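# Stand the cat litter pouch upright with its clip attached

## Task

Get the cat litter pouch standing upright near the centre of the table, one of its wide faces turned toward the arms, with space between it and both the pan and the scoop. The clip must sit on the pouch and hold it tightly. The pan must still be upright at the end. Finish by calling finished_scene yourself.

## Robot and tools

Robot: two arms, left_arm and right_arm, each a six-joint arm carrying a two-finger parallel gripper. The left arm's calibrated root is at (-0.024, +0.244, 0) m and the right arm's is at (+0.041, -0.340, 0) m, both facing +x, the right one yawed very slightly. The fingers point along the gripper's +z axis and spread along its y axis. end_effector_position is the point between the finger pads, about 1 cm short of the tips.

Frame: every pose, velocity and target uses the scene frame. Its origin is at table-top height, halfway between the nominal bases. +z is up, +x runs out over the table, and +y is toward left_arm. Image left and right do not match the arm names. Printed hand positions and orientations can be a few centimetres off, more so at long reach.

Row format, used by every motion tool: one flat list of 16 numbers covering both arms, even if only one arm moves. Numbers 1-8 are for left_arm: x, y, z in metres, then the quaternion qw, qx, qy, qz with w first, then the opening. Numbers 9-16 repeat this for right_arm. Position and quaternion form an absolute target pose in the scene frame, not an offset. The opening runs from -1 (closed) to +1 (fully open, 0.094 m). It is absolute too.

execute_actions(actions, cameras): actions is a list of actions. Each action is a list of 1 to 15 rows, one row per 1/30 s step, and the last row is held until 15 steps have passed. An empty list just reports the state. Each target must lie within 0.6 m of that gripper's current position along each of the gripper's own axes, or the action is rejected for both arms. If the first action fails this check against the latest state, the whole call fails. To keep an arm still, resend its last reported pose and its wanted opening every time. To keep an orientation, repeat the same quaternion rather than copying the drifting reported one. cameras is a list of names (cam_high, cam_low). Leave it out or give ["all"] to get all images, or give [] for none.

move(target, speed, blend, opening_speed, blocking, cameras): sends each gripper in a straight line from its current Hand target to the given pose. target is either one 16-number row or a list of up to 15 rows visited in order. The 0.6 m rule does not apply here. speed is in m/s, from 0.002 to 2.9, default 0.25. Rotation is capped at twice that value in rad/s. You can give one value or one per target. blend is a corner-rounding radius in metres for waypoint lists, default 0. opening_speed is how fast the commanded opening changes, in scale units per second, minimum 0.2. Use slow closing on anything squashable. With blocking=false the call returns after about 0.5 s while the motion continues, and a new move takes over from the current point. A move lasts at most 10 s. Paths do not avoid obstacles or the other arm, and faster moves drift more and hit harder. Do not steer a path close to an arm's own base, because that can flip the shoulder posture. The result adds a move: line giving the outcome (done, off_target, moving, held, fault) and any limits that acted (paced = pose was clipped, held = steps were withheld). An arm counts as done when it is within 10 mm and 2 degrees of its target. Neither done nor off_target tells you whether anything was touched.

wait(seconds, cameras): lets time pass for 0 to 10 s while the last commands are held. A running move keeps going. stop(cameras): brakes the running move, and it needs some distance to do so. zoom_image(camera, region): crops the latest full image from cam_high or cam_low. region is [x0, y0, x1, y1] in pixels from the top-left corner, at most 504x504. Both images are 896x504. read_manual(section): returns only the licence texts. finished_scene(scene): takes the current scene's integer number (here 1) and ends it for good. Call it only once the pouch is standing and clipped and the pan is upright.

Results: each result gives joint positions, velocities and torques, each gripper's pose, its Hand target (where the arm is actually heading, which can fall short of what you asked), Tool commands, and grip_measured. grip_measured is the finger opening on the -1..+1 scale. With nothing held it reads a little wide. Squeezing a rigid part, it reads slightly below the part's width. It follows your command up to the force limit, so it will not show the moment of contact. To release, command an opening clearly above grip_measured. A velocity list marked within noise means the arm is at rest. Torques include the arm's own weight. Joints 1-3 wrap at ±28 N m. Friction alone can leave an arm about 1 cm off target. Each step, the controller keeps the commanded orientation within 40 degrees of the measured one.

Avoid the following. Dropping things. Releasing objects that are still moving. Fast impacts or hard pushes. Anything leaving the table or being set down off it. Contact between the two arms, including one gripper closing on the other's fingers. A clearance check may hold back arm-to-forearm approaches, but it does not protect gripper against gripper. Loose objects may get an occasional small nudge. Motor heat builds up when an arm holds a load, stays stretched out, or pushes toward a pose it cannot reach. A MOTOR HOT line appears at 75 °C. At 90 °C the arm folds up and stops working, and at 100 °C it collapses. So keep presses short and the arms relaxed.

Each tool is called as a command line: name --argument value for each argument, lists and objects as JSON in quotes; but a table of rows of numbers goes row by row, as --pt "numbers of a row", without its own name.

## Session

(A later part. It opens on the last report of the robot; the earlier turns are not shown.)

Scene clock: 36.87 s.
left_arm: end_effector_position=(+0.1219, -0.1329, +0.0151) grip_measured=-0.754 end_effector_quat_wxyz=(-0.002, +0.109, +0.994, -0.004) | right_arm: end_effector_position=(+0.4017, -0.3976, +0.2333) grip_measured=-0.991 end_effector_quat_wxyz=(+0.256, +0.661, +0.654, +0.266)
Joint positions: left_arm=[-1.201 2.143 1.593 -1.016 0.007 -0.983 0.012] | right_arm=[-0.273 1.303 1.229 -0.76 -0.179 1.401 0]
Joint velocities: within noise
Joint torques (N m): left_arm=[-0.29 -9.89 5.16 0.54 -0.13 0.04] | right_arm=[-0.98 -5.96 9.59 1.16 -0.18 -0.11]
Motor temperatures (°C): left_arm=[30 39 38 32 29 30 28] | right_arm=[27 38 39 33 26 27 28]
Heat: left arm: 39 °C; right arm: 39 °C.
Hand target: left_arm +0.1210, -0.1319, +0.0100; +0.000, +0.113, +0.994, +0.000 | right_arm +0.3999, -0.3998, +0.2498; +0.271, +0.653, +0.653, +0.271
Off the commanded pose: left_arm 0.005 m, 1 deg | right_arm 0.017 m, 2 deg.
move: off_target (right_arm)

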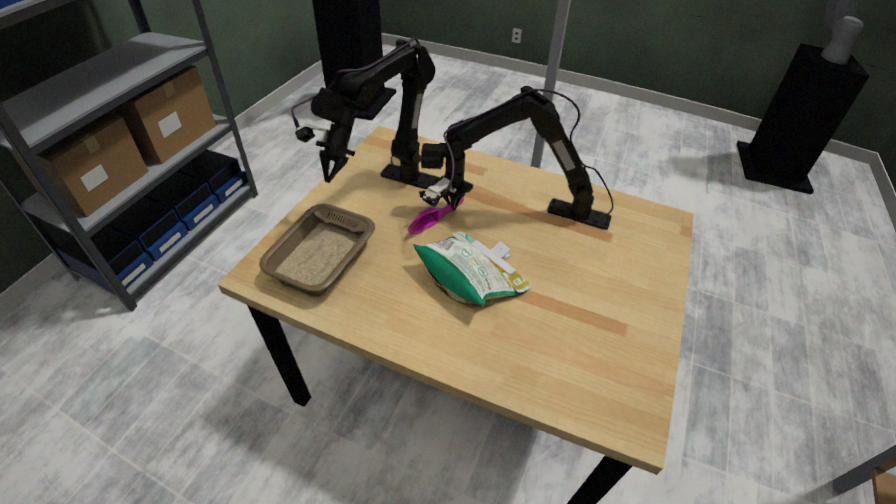

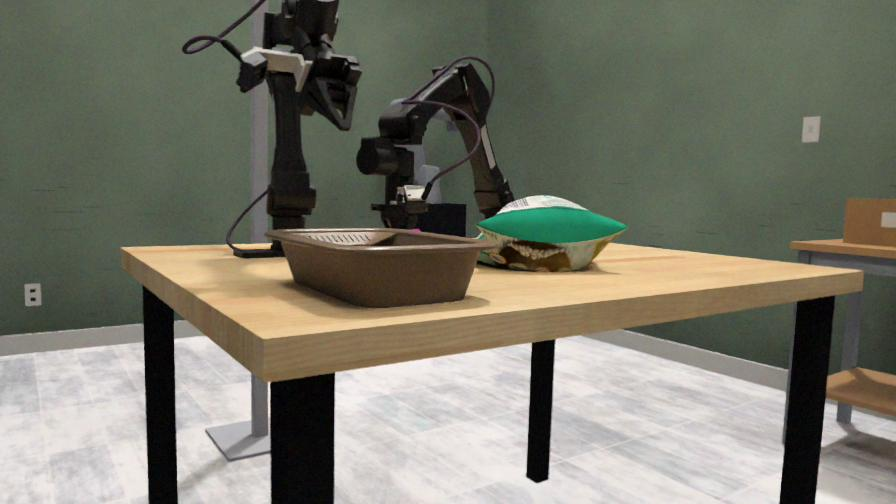

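move --pt "0.121 -0.132 0.20 0 0.1132 0.9936 0 -1 0.40 -0.40 0.25 0.2706 0.6533 0.6533 0.2706 -1" --pt "0.28 0.10 0.22 0 0 1 0 -1 0.40 -0.40 0.25 0.2706 0.6533 0.6533 0.2706 -1" --pt "0.22 0.44 0.20 0 -0.1736 0.9848 0 -1 0.40 -0.40 0.25 0.2706 0.6533 0.6533 0.2706 -1" --pt "0.22 0.44 0.06 0 -0.1736 0.9848 0 -1 0.40 -0.40 0.25 0.2706 0.6533 0.6533 0.2706 -1" --speed '[0.15,0.2,0.2,0.15]' --blend '[0.03,0.05,0.03,0]'

zoom_image --camera "cam_high" --region '[560, 150, 720, 290]'

Scene clock: 43.20 s.
left_arm: end_effector_position=(+0.2177, +0.4383, +0.0638) grip_measured=-0.754 end_effector_quat_wxyz=(-0.004, -0.175, +0.984, +0.000) | right_arm: end_effector_position=(+0.4016, -0.3976, +0.2332) grip_measured=-0.991 end_effector_quat_wxyz=(+0.256, +0.660, +0.654, +0.265)
Joint positions: left_arm=[0.672 1.756 1.252 -1.074 -0.003 0.319 0.012] | right_arm=[-0.273 1.303 1.229 -0.76 -0.179 1.401 0]
Joint velocities: within noise
Joint torques (N m): left_arm=[0.09 -6.37 5.53 0.59 0.04 0.02] | right_arm=[-0.91 -5.82 9.54 1.23 -0.21 -0.18]
Motor temperatures (°C): left_arm=[30 39 38 32 29 30 29] | right_arm=[27 38 41 34 26 27 28]
Heat: left arm: 39 °C; right arm: 41 °C.
Hand target: left_arm +0.2199, +0.4400, +0.0601; +0.000, -0.174, +0.985, +0.000 | right_arm +0.3998, -0.3998, +0.2497; +0.271, +0.653, +0.653, +0.271
Off the commanded pose: left_arm 0.005 m, 1 deg | right_arm 0.017 m, 2 deg.
move: off_target (right_arm)

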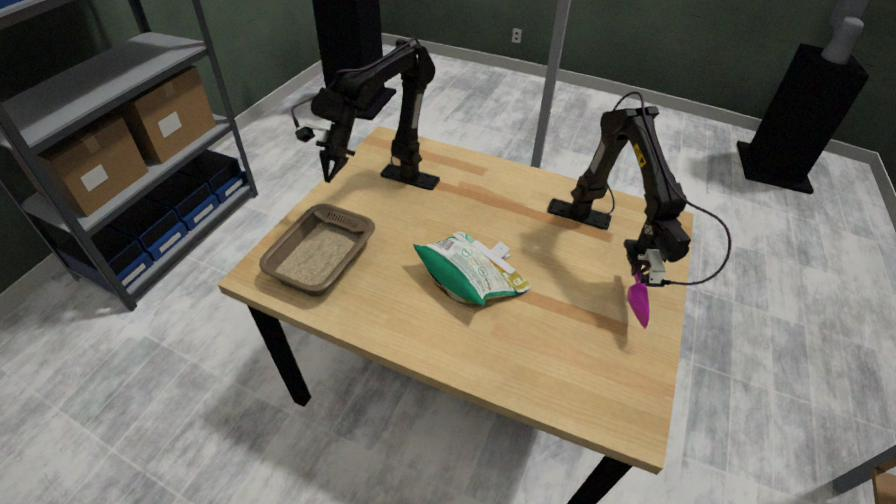

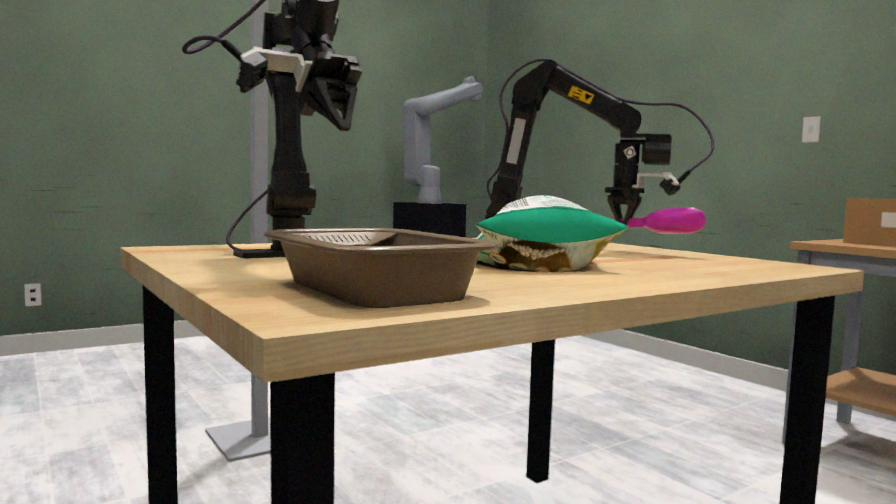

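Scaled by 3.150.

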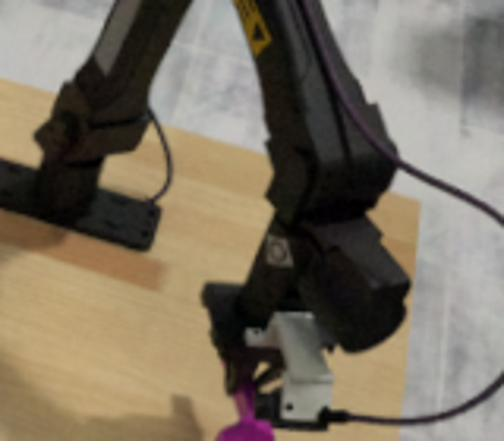

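move --pt "0.22 0.39 0.06 0 -0.1736 0.9848 0 -1 0.40 -0.40 0.25 0.2706 0.6533 0.6533 0.2706 -1" --pt "0.22 0.39 0.013 0 -0.1736 0.9848 0 -1 0.40 -0.40 0.25 0.2706 0.6533 0.6533 0.2706 -1" --speed '[0.15,0.05]'

zoom_image --camera "cam_high" --region '[560, 190, 720, 350]'

zoom_image --camera "cam_low" --region '[580, 160, 740, 290]'

Scene clock: 45.33 s.
left_arm: end_effector_position=(+0.2187, +0.3889, +0.0172) grip_measured=-0.754 end_effector_quat_wxyz=(-0.002, -0.170, +0.985, +0.000) | right_arm: end_effector_position=(+0.4016, -0.3976, +0.2332) grip_measured=-0.991 end_effector_quat_wxyz=(+0.256, +0.660, +0.654, +0.265)
Joint positions: left_arm=[0.534 1.719 1.01 -0.866 -0.001 0.192 0.012] | right_arm=[-0.273 1.303 1.229 -0.76 -0.179 1.401 0]
Joint velocities: within noise
Joint torques (N m): left_arm=[0.21 -5.46 5.11 0.66 -0.01 -0.04] | right_arm=[-0.75 -5.86 9.54 1.24 -0.12 -0.21]
Motor temperatures (°C): left_arm=[30 39 38 31 29 30 29] | right_arm=[27 38 41 34 26 27 28]
Heat: left arm: 39 °C; right arm: 41 °C.
Hand target: left_arm +0.2200, +0.3900, +0.0131; +0.000, -0.174, +0.985, +0.000 | right_arm +0.3998, -0.3998, +0.2498; +0.271, +0.653, +0.653, +0.271
Off the commanded pose: left_arm 0.005 m, 0 deg | right_arm 0.017 m, 2 deg.
move: off_target (right_arm)

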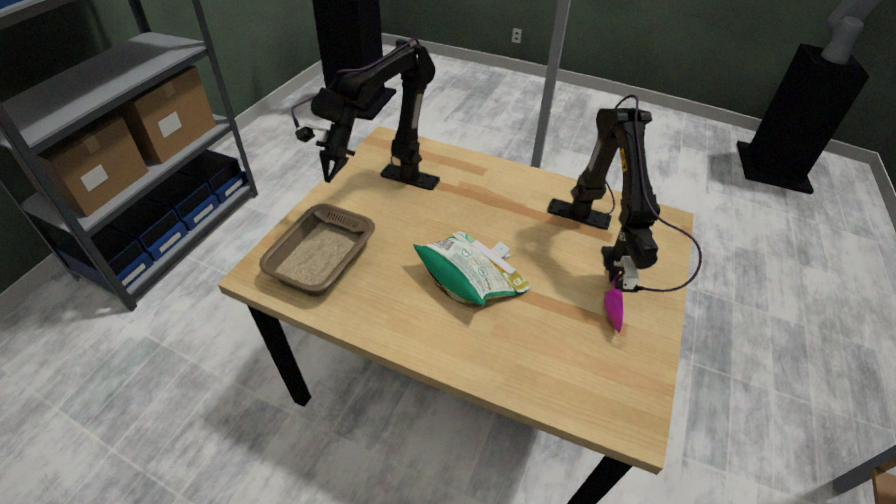

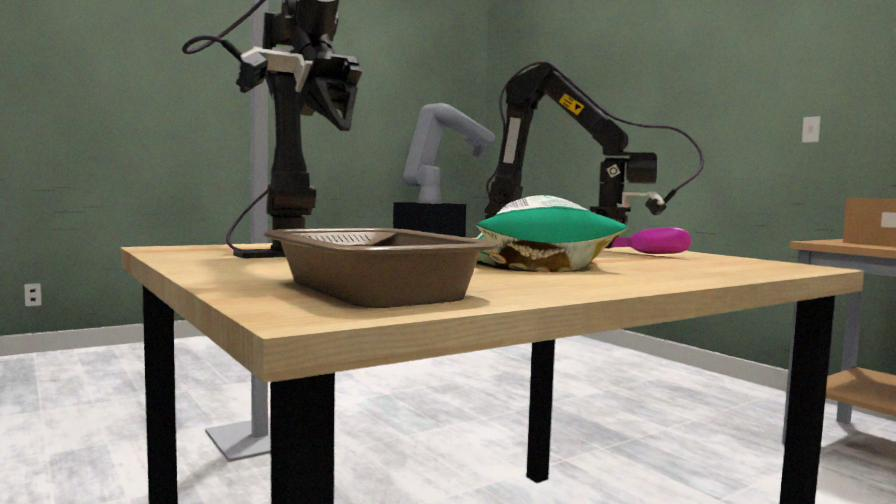

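Scaled by 3.150.

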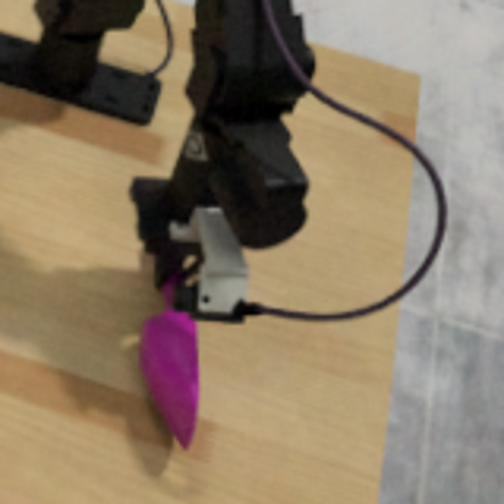

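Scaled by 3.150.

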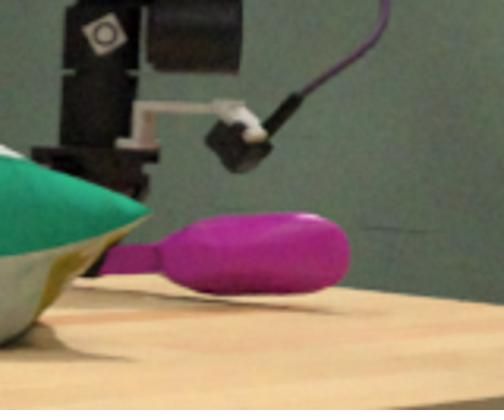

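move --pt "0.22 0.39 0.003 0 -0.1736 0.9848 0 -1 0.40 -0.40 0.25 0.2706 0.6533 0.6533 0.2706 -1" --pt "0.22 0.39 0.003 0 -0.1736 0.9848 0 0.2 0.40 -0.40 0.25 0.2706 0.6533 0.6533 0.2706 -1" --speed 0.05 --opening_speed 0.2

zoom_image --camera "cam_high" --region '[560, 190, 720, 350]'

zoom_image --camera "cam_low" --region '[580, 160, 740, 290]'

Scene clock: 52.43 s.
left_arm: end_effector_position=(+0.2224, +0.3911, +0.0100) grip_measured=+0.198 end_effector_quat_wxyz=(+0.006, -0.170, +0.985, +0.003) | right_arm: end_effector_position=(+0.4015, -0.3976, +0.2332) grip_measured=-0.991 end_effector_quat_wxyz=(+0.256, +0.661, +0.654, +0.265)
Joint positions: left_arm=[0.534 1.732 0.993 -0.818 -0.001 0.192 0.056] | right_arm=[-0.273 1.303 1.229 -0.761 -0.179 1.401 0]
Joint velocities: within noise
Joint torques (N m): left_arm=[0.38 -5.33 4.66 0.61 -0.04 -0.09] | right_arm=[-0.81 -5.93 9.65 1.17 -0.14 -0.18]
Motor temperatures (°C): left_arm=[30 37 37 31 29 30 29] | right_arm=[27 38 42 34 26 27 28]
Heat: left arm: 37 °C; right arm: 42 °C.
Hand target: left_arm +0.2200, +0.3899, +0.0032; +0.000, -0.174, +0.985, +0.000 | right_arm +0.3998, -0.3998, +0.2497; +0.271, +0.653, +0.653, +0.271
Off the commanded pose: left_arm 0.007 m, 1 deg | right_arm 0.017 m, 2 deg.
move: off_target (right_arm)

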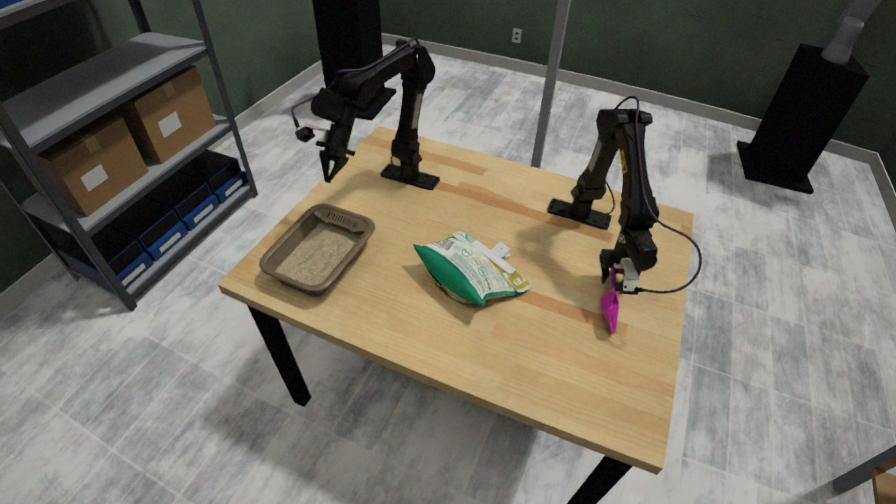

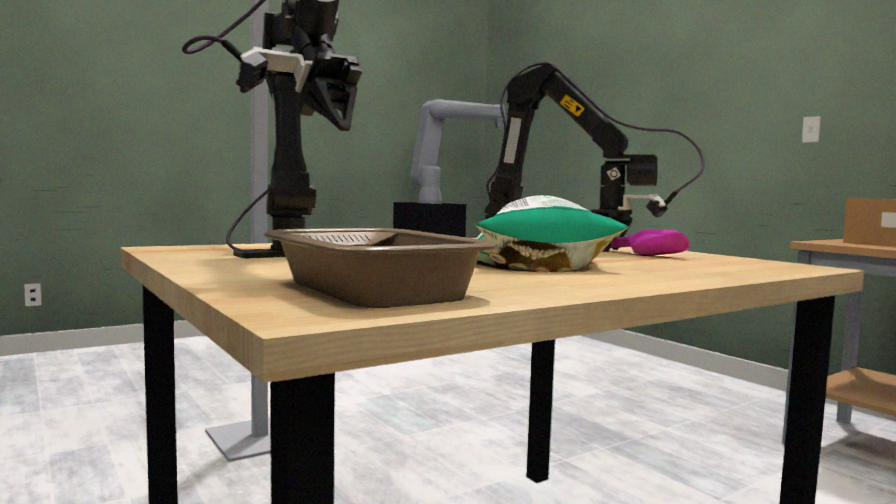

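Scaled by 3.150.

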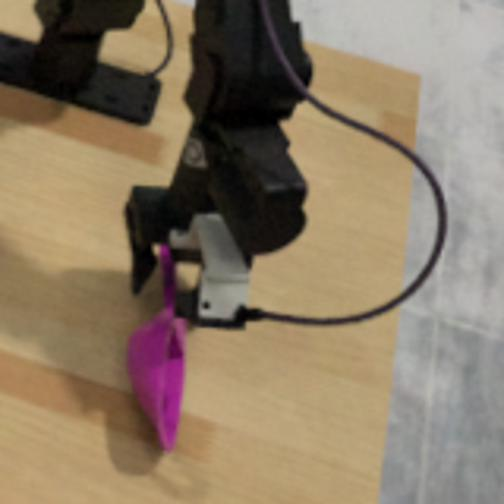

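Scaled by 3.150.

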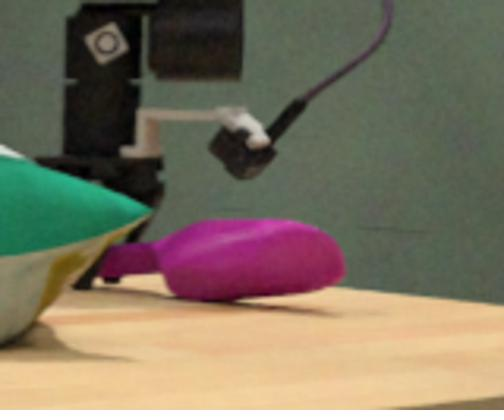

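move --pt "0.22 0.39 0.12 0 -0.1736 0.9848 0 0.2 0.40 -0.40 0.25 0.2706 0.6533 0.6533 0.2706 -1" --pt "0.22 0.22 0.18 0.3016 -0.4735 0.6980 -0.4446 0.2 0.40 -0.40 0.25 0.2706 0.6533 0.6533 0.2706 -1" --pt "0.256 0.18 0.085 0.3016 -0.4735 0.6980 -0.4446 -0.35 0.40 -0.40 0.25 0.2706 0.6533 0.6533 0.2706 -1" --speed '[0.1,0.25,0.2]' --blend '[0.02,0.05,0]'

zoom_image --camera "cam_high" --region '[460, 210, 600, 310]'

zoom_image --camera "cam_low" --region '[440, 140, 680, 290]'

Scene clock: 58.97 s.
left_arm: end_effector_position=(+0.2581, +0.1800, +0.0895) grip_measured=-0.348 end_effector_quat_wxyz=(+0.301, -0.473, +0.696, -0.448) | right_arm: end_effector_position=(+0.4015, -0.3976, +0.2332) grip_measured=-0.991 end_effector_quat_wxyz=(+0.256, +0.661, +0.654, +0.265)
Joint positions: left_arm=[-0.035 0.872 0.109 0.309 0.314 -1.426 0.031] | right_arm=[-0.273 1.303 1.229 -0.761 -0.179 1.401 0]
Joint velocities: within noise
Joint torques (N m): left_arm=[-0.54 -0.14 6.04 2.07 -0.01 0.07] | right_arm=[-0.81 -5.83 9.57 1.23 -0.17 -0.16]
Motor temperatures (°C): left_arm=[30 36 37 32 29 30 29] | right_arm=[27 38 43 34 26 27 28]
Heat: left arm: 37 °C; right arm: 43 °C.
Hand target: left_arm +0.2559, +0.1800, +0.0850; +0.301, -0.473, +0.698, -0.445 | right_arm +0.3998, -0.3998, +0.2498; +0.271, +0.653, +0.653, +0.271
Off the commanded pose: left_arm 0.005 m, 0 deg | right_arm 0.017 m, 2 deg.
move: off_target (right_arm)

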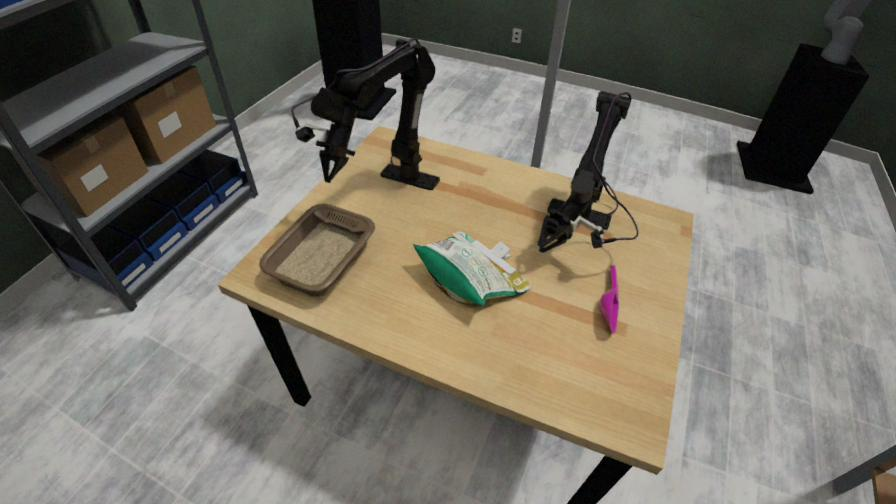

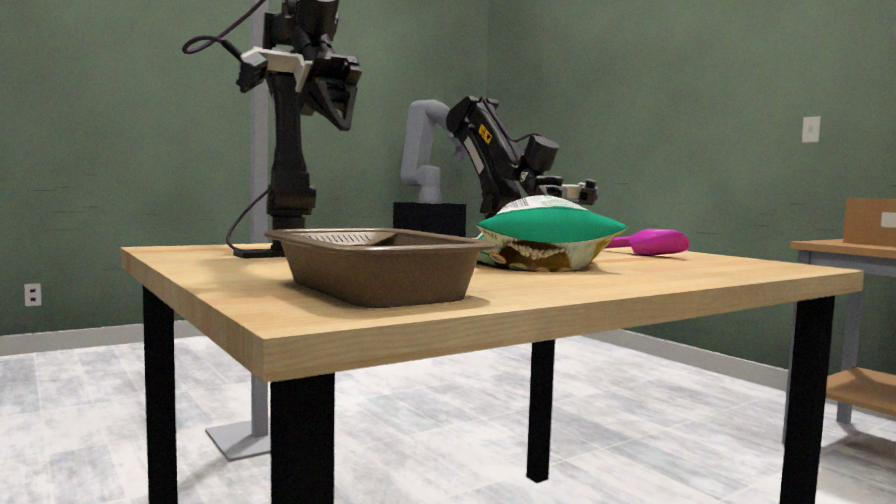

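Scaled by 3.600.

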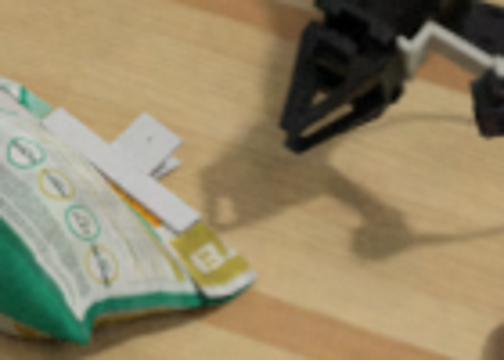

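Scaled by 2.100.

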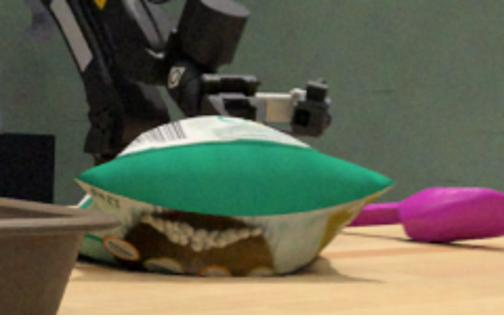

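move --pt "0.307 0.159 0.040 0.3016 -0.4735 0.6980 -0.4446 -0.35 0.40 -0.40 0.25 0.2706 0.6533 0.6533 0.2706 -1" --speed 0.1

zoom_image --camera "cam_high" --region '[480, 220, 580, 310]'

Scene clock: 61.03 s.
left_arm: end_effector_position=(+0.3009, +0.1601, +0.0365) grip_measured=-0.348 end_effector_quat_wxyz=(+0.294, -0.477, +0.700, -0.442) | right_arm: end_effector_position=(+0.4015, -0.3976, +0.2332) grip_measured=-0.991 end_effector_quat_wxyz=(+0.256, +0.661, +0.654, +0.265)
Joint positions: left_arm=[-0.139 1.603 0.142 0.998 0.222 -1.473 0.031] | right_arm=[-0.273 1.303 1.229 -0.761 -0.179 1.401 0]
Joint velocities: within noise
Joint torques (N m): left_arm=[-0.49 -2.97 5.86 2.09 -0.07 0] | right_arm=[-1.03 -5.85 9.4 1.14 -0.1 -0.17]
Motor temperatures (°C): left_arm=[30 36 37 33 29 30 29] | right_arm=[27 38 43 34 26 27 28]
Heat: left arm: 37 °C; right arm: 43 °C.
Hand target: left_arm +0.3068, +0.1590, +0.0401; +0.301, -0.474, +0.698, -0.445 | right_arm +0.3998, -0.3998, +0.2498; +0.271, +0.653, +0.653, +0.271
Off the commanded pose: left_arm 0.007 m, 1 deg | right_arm 0.017 m, 2 deg.
move: off_target (right_arm)

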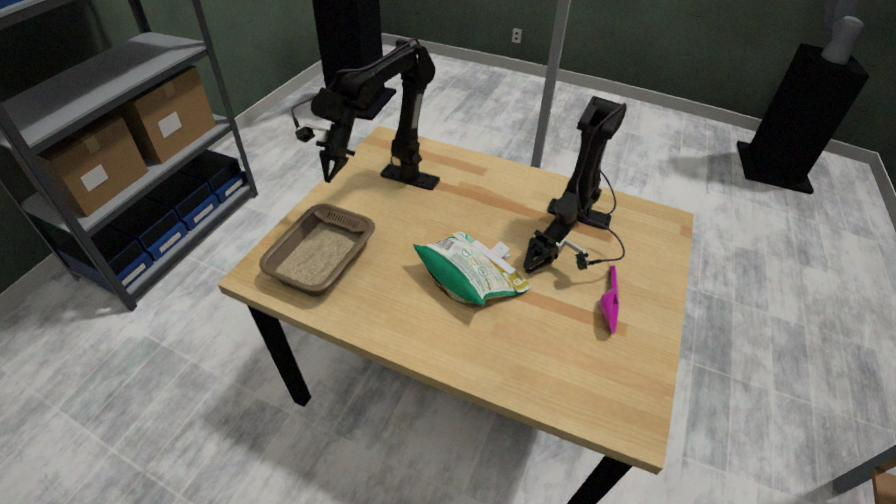

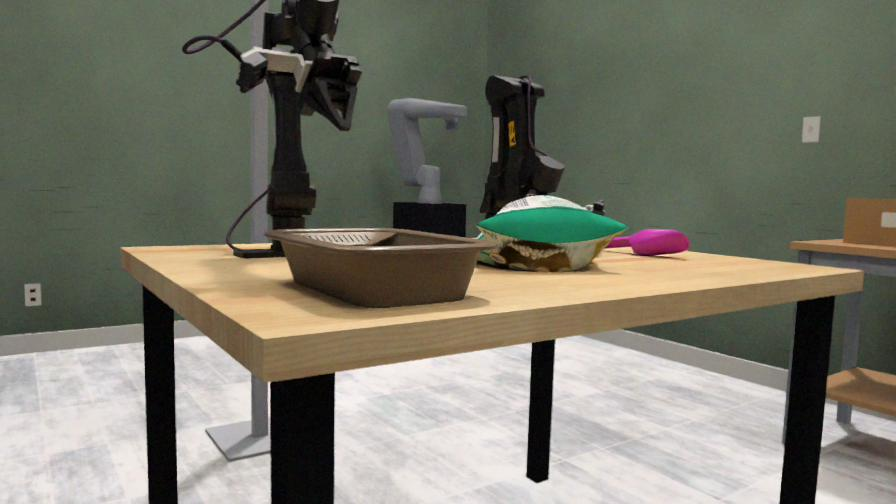

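Scaled by 5.040.

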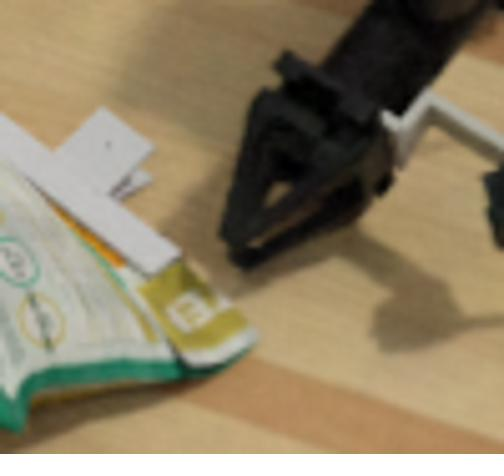

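move --pt "0.340 0.156 0.026 0.3016 -0.4735 0.6980 -0.4446 -0.35 0.40 -0.40 0.25 0.2706 0.6533 0.6533 0.2706 -1" --speed 0.03

zoom_image --camera "cam_high" --region '[480, 220, 580, 310]'

Scene clock: 62.80 s.
left_arm: end_effector_position=(+0.3362, +0.1552, +0.0275) grip_measured=-0.349 end_effector_quat_wxyz=(+0.299, -0.474, +0.697, -0.447) | right_arm: end_effector_position=(+0.4015, -0.3976, +0.2332) grip_measured=-0.991 end_effector_quat_wxyz=(+0.256, +0.661, +0.654, +0.265)
Joint positions: left_arm=[-0.139 1.8 0.265 1.088 0.222 -1.473 0.031] | right_arm=[-0.273 1.303 1.229 -0.761 -0.179 1.401 0]
Joint velocities: within noise
Joint torques (N m): left_arm=[0.35 -3.9 4.72 2 0.02 0.05] | right_arm=[-0.76 -5.89 9.47 1.22 -0.14 -0.17]
Motor temperatures (°C): left_arm=[30 36 37 33 29 30 29] | right_arm=[27 38 43 34 26 27 28]
Heat: left arm: 37 °C; right arm: 43 °C.
Hand target: left_arm +0.3399, +0.1560, +0.0260; +0.302, -0.474, +0.698, -0.445 | right_arm +0.3999, -0.3999, +0.2498; +0.271, +0.653, +0.653, +0.271
Off the commanded pose: left_arm 0.004 m, 0 deg | right_arm 0.017 m, 2 deg.
move: off_target (right_arm)

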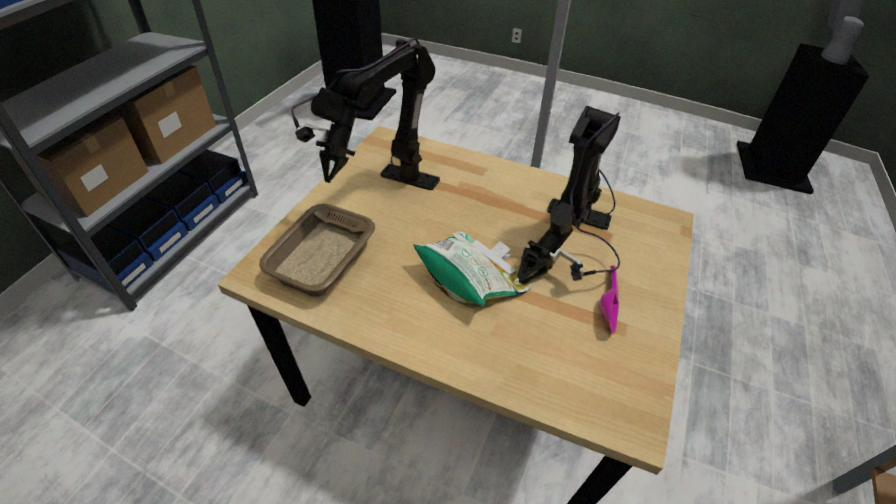

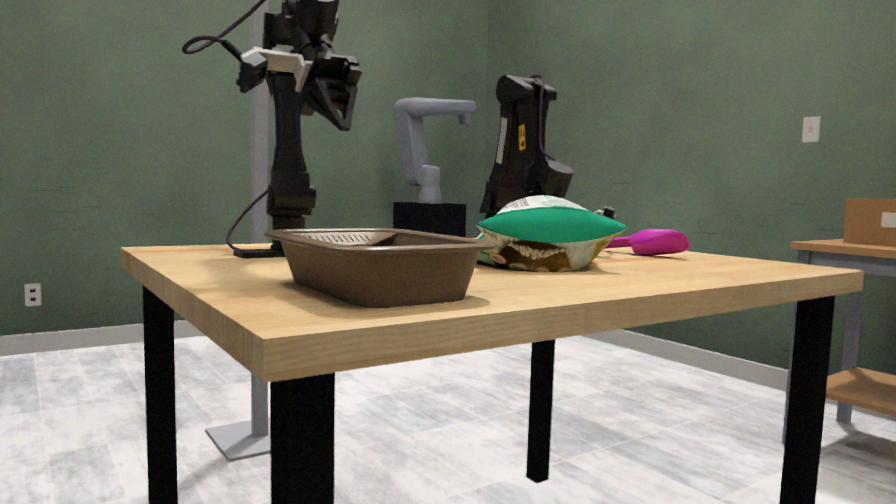

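Scaled by 5.040.

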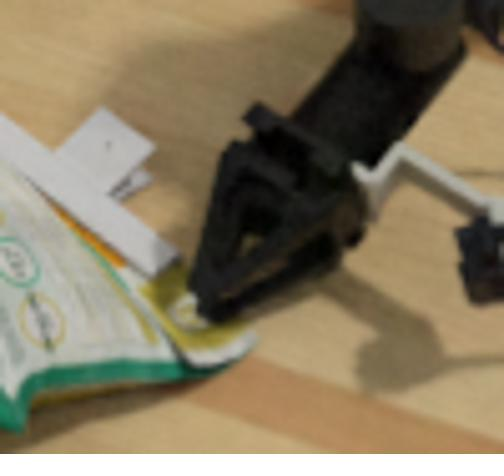

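zoom_image --camera "cam_high" --region '[505, 260, 545, 300]'

Scaled by 12.600.

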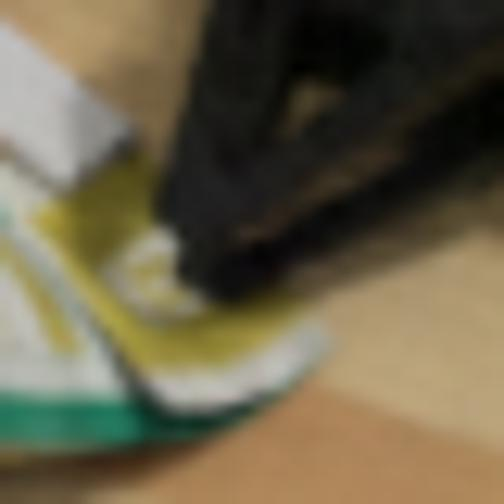

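move --pt "0.256 0.188 0.080 0.3016 -0.4735 0.6980 -0.4446 -0.35 0.40 -0.40 0.25 0.2706 0.6533 0.6533 0.2706 0.06" --pt "0.22 0.25 0.15 0.3016 -0.4735 0.6980 -0.4446 -0.35 0.22 -0.20 0.20 0.1576 0.2053 0.7663 0.5881 0.06" --pt "0.22 0.25 0.15 0.3016 -0.4735 0.6980 -0.4446 -0.35 0.226 -0.136 0.10 0.1576 0.2053 0.7663 0.5881 0.06" --speed '[0.08,0.25,0.2]'

zoom_image --camera "cam_high" --region '[390, 180, 540, 300]'

zoom_image --camera "cam_low" --region '[380, 140, 640, 290]'

Scene clock: 71.00 s.
left_arm: end_effector_position=(+0.2184, +0.2488, +0.1391) grip_measured=-0.349 end_effector_quat_wxyz=(+0.293, -0.483, +0.696, -0.443) | right_arm: end_effector_position=(+0.2287, -0.1353, +0.1055) grip_measured=+0.058 end_effector_quat_wxyz=(+0.149, +0.206, +0.775, +0.578)
Joint positions: left_arm=[0.594 0.64 0.346 -0.417 0.84 -1.023 0.031] | right_arm=[0.456 0.778 0.027 0.407 -0.552 1.392 0.05]
Joint velocities: within noise
Joint torques (N m): left_arm=[0.51 1.03 10.09 1.49 0.44 0.14] | right_arm=[0.62 0.06 5.53 1.83 -0.08 -0.05]
Motor temperatures (°C): left_arm=[30 35 39 33 29 30 28] | right_arm=[27 37 42 35 26 27 28]
Heat: left arm: 39 °C; right arm: 42 °C.
Hand target: left_arm +0.2201, +0.2499, +0.1499; +0.302, -0.473, +0.698, -0.445 | right_arm +0.2263, -0.1359, +0.1006; +0.149, +0.205, +0.778, +0.575
Off the commanded pose: left_arm 0.011 m, 2 deg | right_arm 0.006 m, 2 deg.
joint sent to its limit (right arm) — joint 3 (elbow), lower limit, where the elbow is as bent as it goes. The joint targets still meet the commanded pose.
move: off_target (left_arm)

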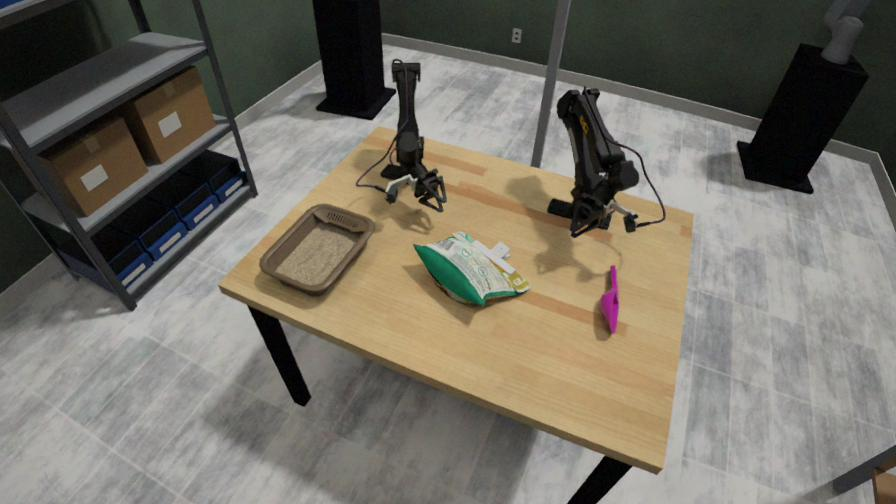

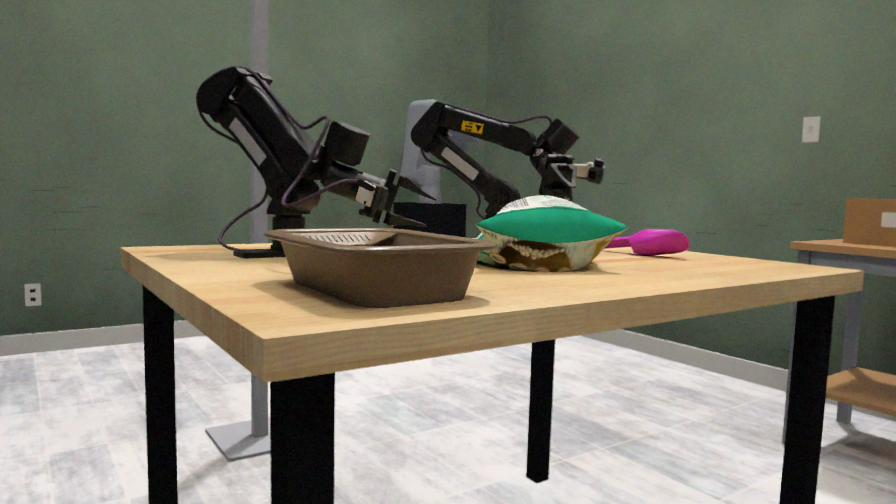

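Scaled by 3.360.

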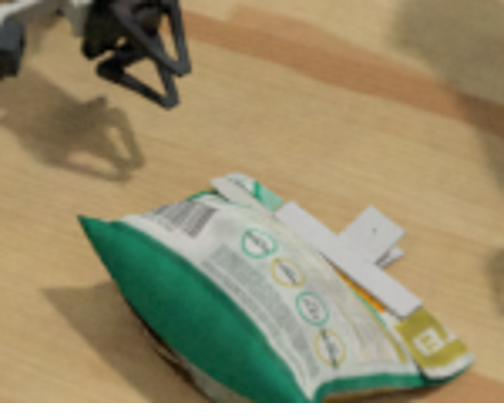

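Scaled by 1.938.

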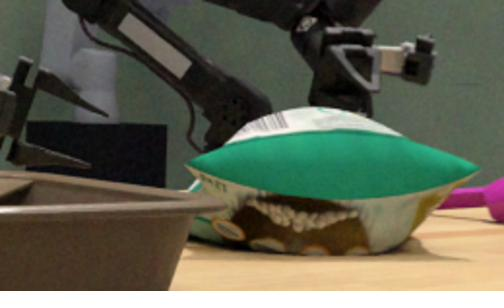

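move --pt "0.22 0.25 0.15 0.3016 -0.4735 0.6980 -0.4446 -0.35 0.259 -0.083 0.072 0.1576 0.2053 0.7663 0.5881 0.06" --speed 0.1

zoom_image --camera "cam_high" --region '[420, 190, 510, 270]'

zoom_image --camera "cam_low" --region '[420, 170, 540, 280]'

Scene clock: 73.33 s.
left_arm: end_effector_position=(+0.2183, +0.2487, +0.1391) grip_measured=-0.349 end_effector_quat_wxyz=(+0.293, -0.483, +0.696, -0.443) | right_arm: end_effector_position=(+0.2563, -0.0865, +0.0700) grip_measured=+0.058 end_effector_quat_wxyz=(+0.152, +0.209, +0.768, +0.586)
Joint positions: left_arm=[0.594 0.64 0.346 -0.417 0.84 -1.023 0.031] | right_arm=[0.646 1.634 0.073 1.27 -0.366 1.476 0.05]
Joint velocities: within noise
Joint torques (N m): left_arm=[0.49 0.91 9.84 1.52 0.46 0.11] | right_arm=[0.85 -3.22 4.34 1.87 0.01 -0.11]
Motor temperatures (°C): left_arm=[30 34 40 33 29 30 28] | right_arm=[27 37 41 36 26 27 28]
Heat: left arm: 40 °C; right arm: 41 °C.
Hand target: left_arm +0.2201, +0.2499, +0.1498; +0.302, -0.474, +0.698, -0.445 | right_arm +0.2588, -0.0831, +0.0720; +0.157, +0.205, +0.766, +0.588
Off the commanded pose: left_arm 0.011 m, 2 deg | right_arm 0.005 m, 1 deg.
move: off_target (left_arm)

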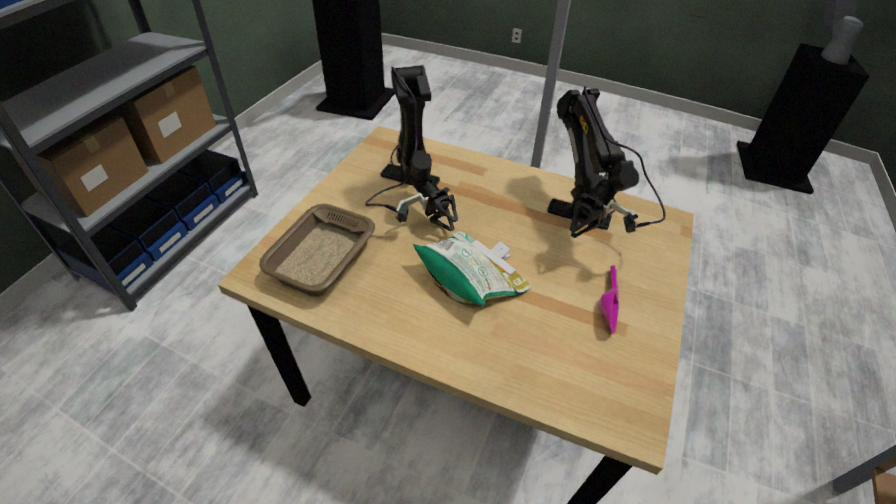

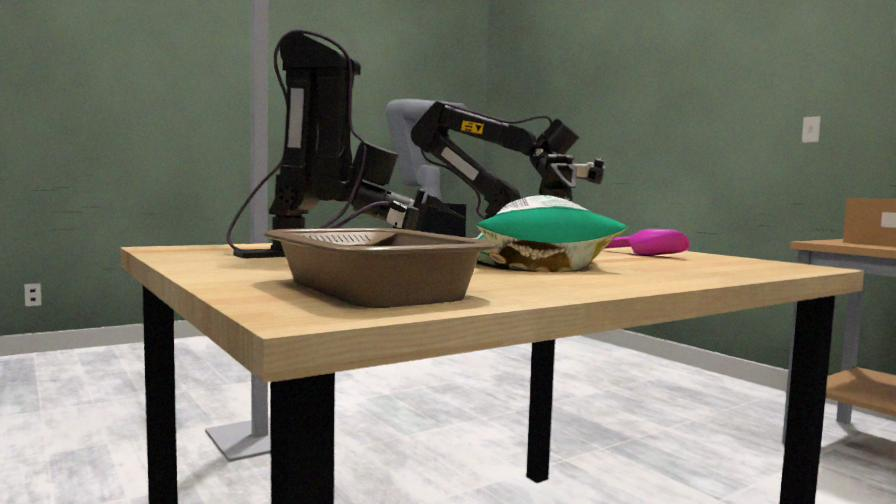

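Scaled by 5.600.

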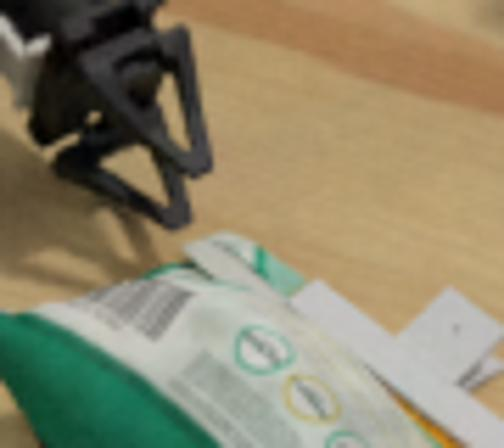

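Scaled by 4.200.

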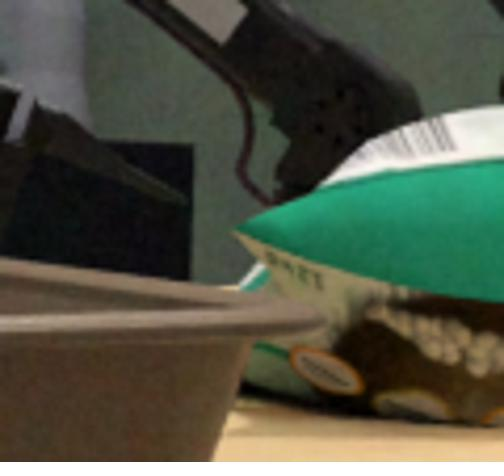

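move --pt "0.22 0.25 0.15 0.3016 -0.4735 0.6980 -0.4446 -0.35 0.278 -0.050 0.061 0.1576 0.2053 0.7663 0.5881 0.06" --speed 0.04

zoom_image --camera "cam_high" --region '[420, 190, 510, 270]'

zoom_image --camera "cam_low" --region '[420, 170, 540, 280]'

Scene clock: 74.93 s.
left_arm: end_effector_position=(+0.2183, +0.2487, +0.1391) grip_measured=-0.349 end_effector_quat_wxyz=(+0.293, -0.483, +0.696, -0.443) | right_arm: end_effector_position=(+0.2742, -0.0533, +0.0606) grip_measured=+0.058 end_effector_quat_wxyz=(+0.151, +0.207, +0.768, +0.588)
Joint positions: left_arm=[0.594 0.64 0.346 -0.417 0.84 -1.023 0.031] | right_arm=[0.714 1.82 0.206 1.333 -0.307 1.496 0.05]
Joint velocities: within noise
Joint torques (N m): left_arm=[0.46 0.9 9.96 1.48 0.43 0.14] | right_arm=[0.36 -4.44 4.18 1.86 0.06 -0.1]
Motor temperatures (°C): left_arm=[30 34 40 33 29 30 28] | right_arm=[27 37 40 36 26 27 28]
Heat: left arm: 40 °C; right arm: 40 °C.
Hand target: left_arm +0.2201, +0.2499, +0.1499; +0.302, -0.473, +0.698, -0.444 | right_arm +0.2780, -0.0501, +0.0611; +0.158, +0.205, +0.766, +0.588
Off the commanded pose: left_arm 0.011 m, 2 deg | right_arm 0.005 m, 1 deg.
move: off_target (left_arm)

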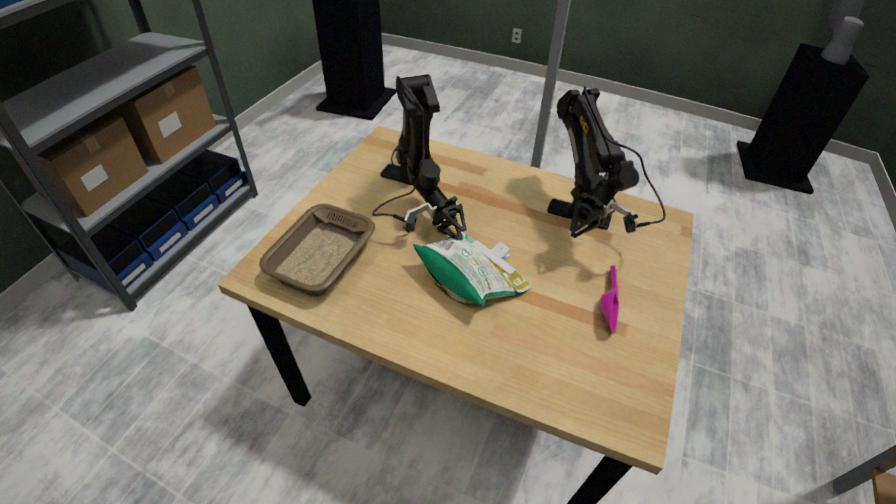

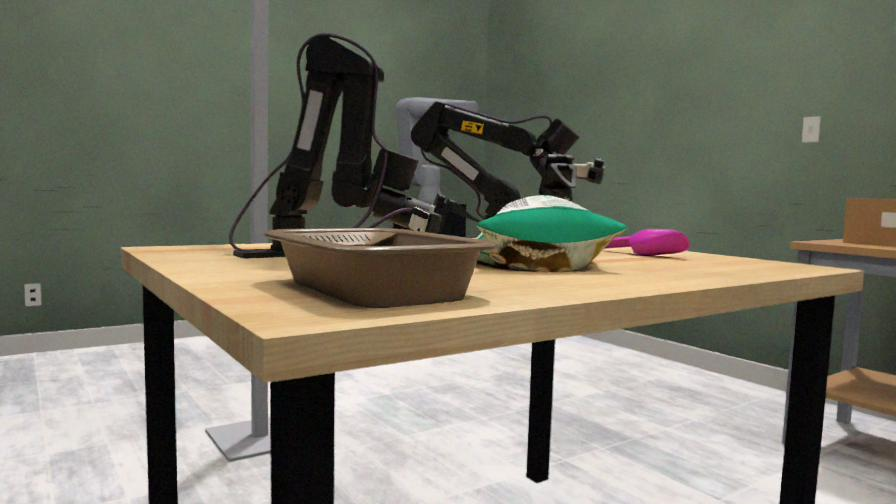

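Scaled by 5.600.

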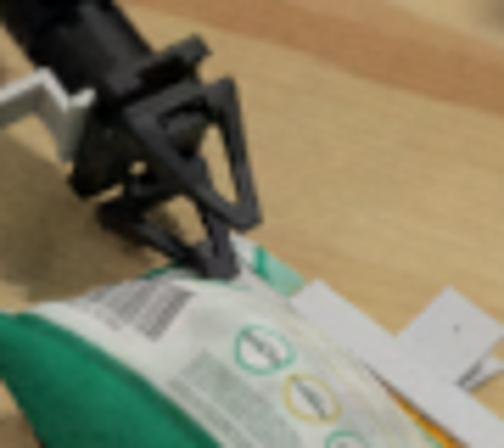

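Scaled by 4.200.

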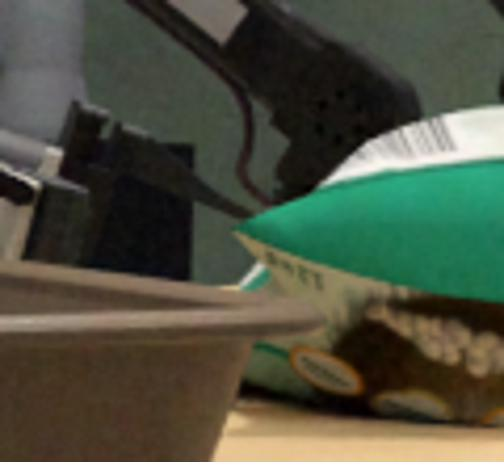

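move --pt "0.22 0.25 0.15 0.3016 -0.4735 0.6980 -0.4446 -0.35 0.245 -0.107 0.078 0.1576 0.2053 0.7663 0.5881 0.06" --pt "0.22 0.25 0.15 0.3016 -0.4735 0.6980 -0.4446 -0.35 0.212 -0.108 0.055 0.1333 0.2218 0.8279 0.4975 -0.35" --speed 0.1

zoom_image --camera "cam_high" --region '[420, 190, 510, 270]'

Scene clock: 78.53 s.
left_arm: end_effector_position=(+0.2183, +0.2487, +0.1390) grip_measured=-0.349 end_effector_quat_wxyz=(+0.293, -0.483, +0.696, -0.443) | right_arm: end_effector_position=(+0.2092, -0.1111, +0.0492) grip_measured=-0.348 end_effector_quat_wxyz=(+0.127, +0.226, +0.829, +0.496)
Joint positions: left_arm=[0.594 0.64 0.346 -0.418 0.84 -1.023 0.031] | right_arm=[0.761 1.07 0.026 0.532 -0.236 1.457 0.031]
Joint velocities: within noise
Joint torques (N m): left_arm=[0.57 1.03 9.99 1.5 0.36 0.15] | right_arm=[0.69 -1.98 7.02 1.53 -0.02 -0.15]
Motor temperatures (°C): left_arm=[30 34 41 33 29 30 28] | right_arm=[27 37 39 37 26 27 28]
Heat: left arm: 41 °C; right arm: 39 °C.
Hand target: left_arm +0.2201, +0.2499, +0.1498; +0.302, -0.474, +0.698, -0.444 | right_arm +0.2119, -0.1081, +0.0550; +0.133, +0.222, +0.828, +0.498
Off the commanded pose: left_arm 0.011 m, 2 deg | right_arm 0.007 m, 1 deg.
move: off_target (left_arm)

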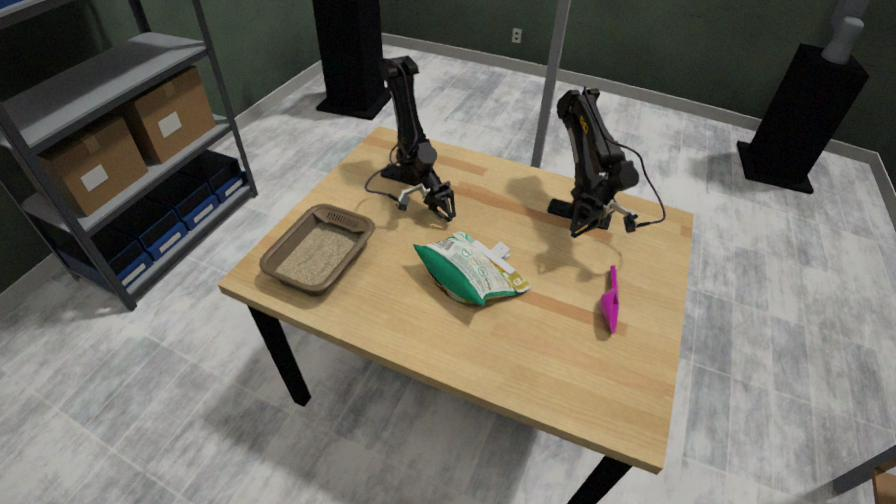

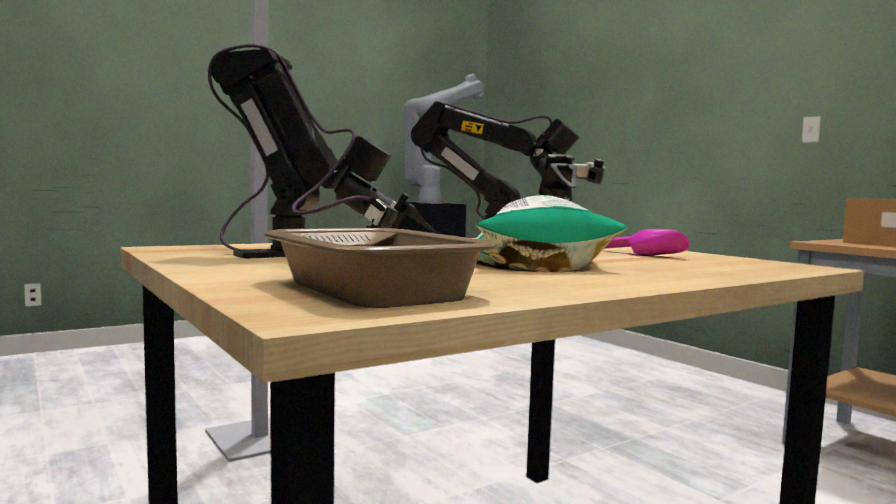

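Scaled by 5.600.

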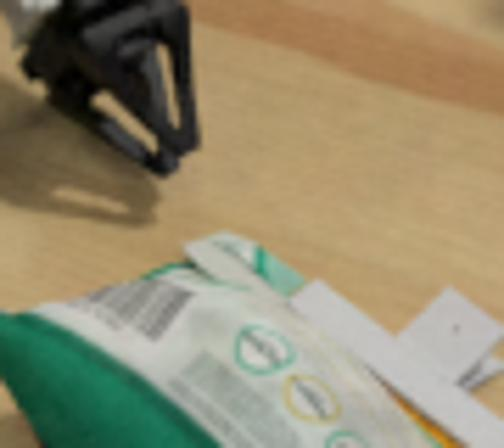

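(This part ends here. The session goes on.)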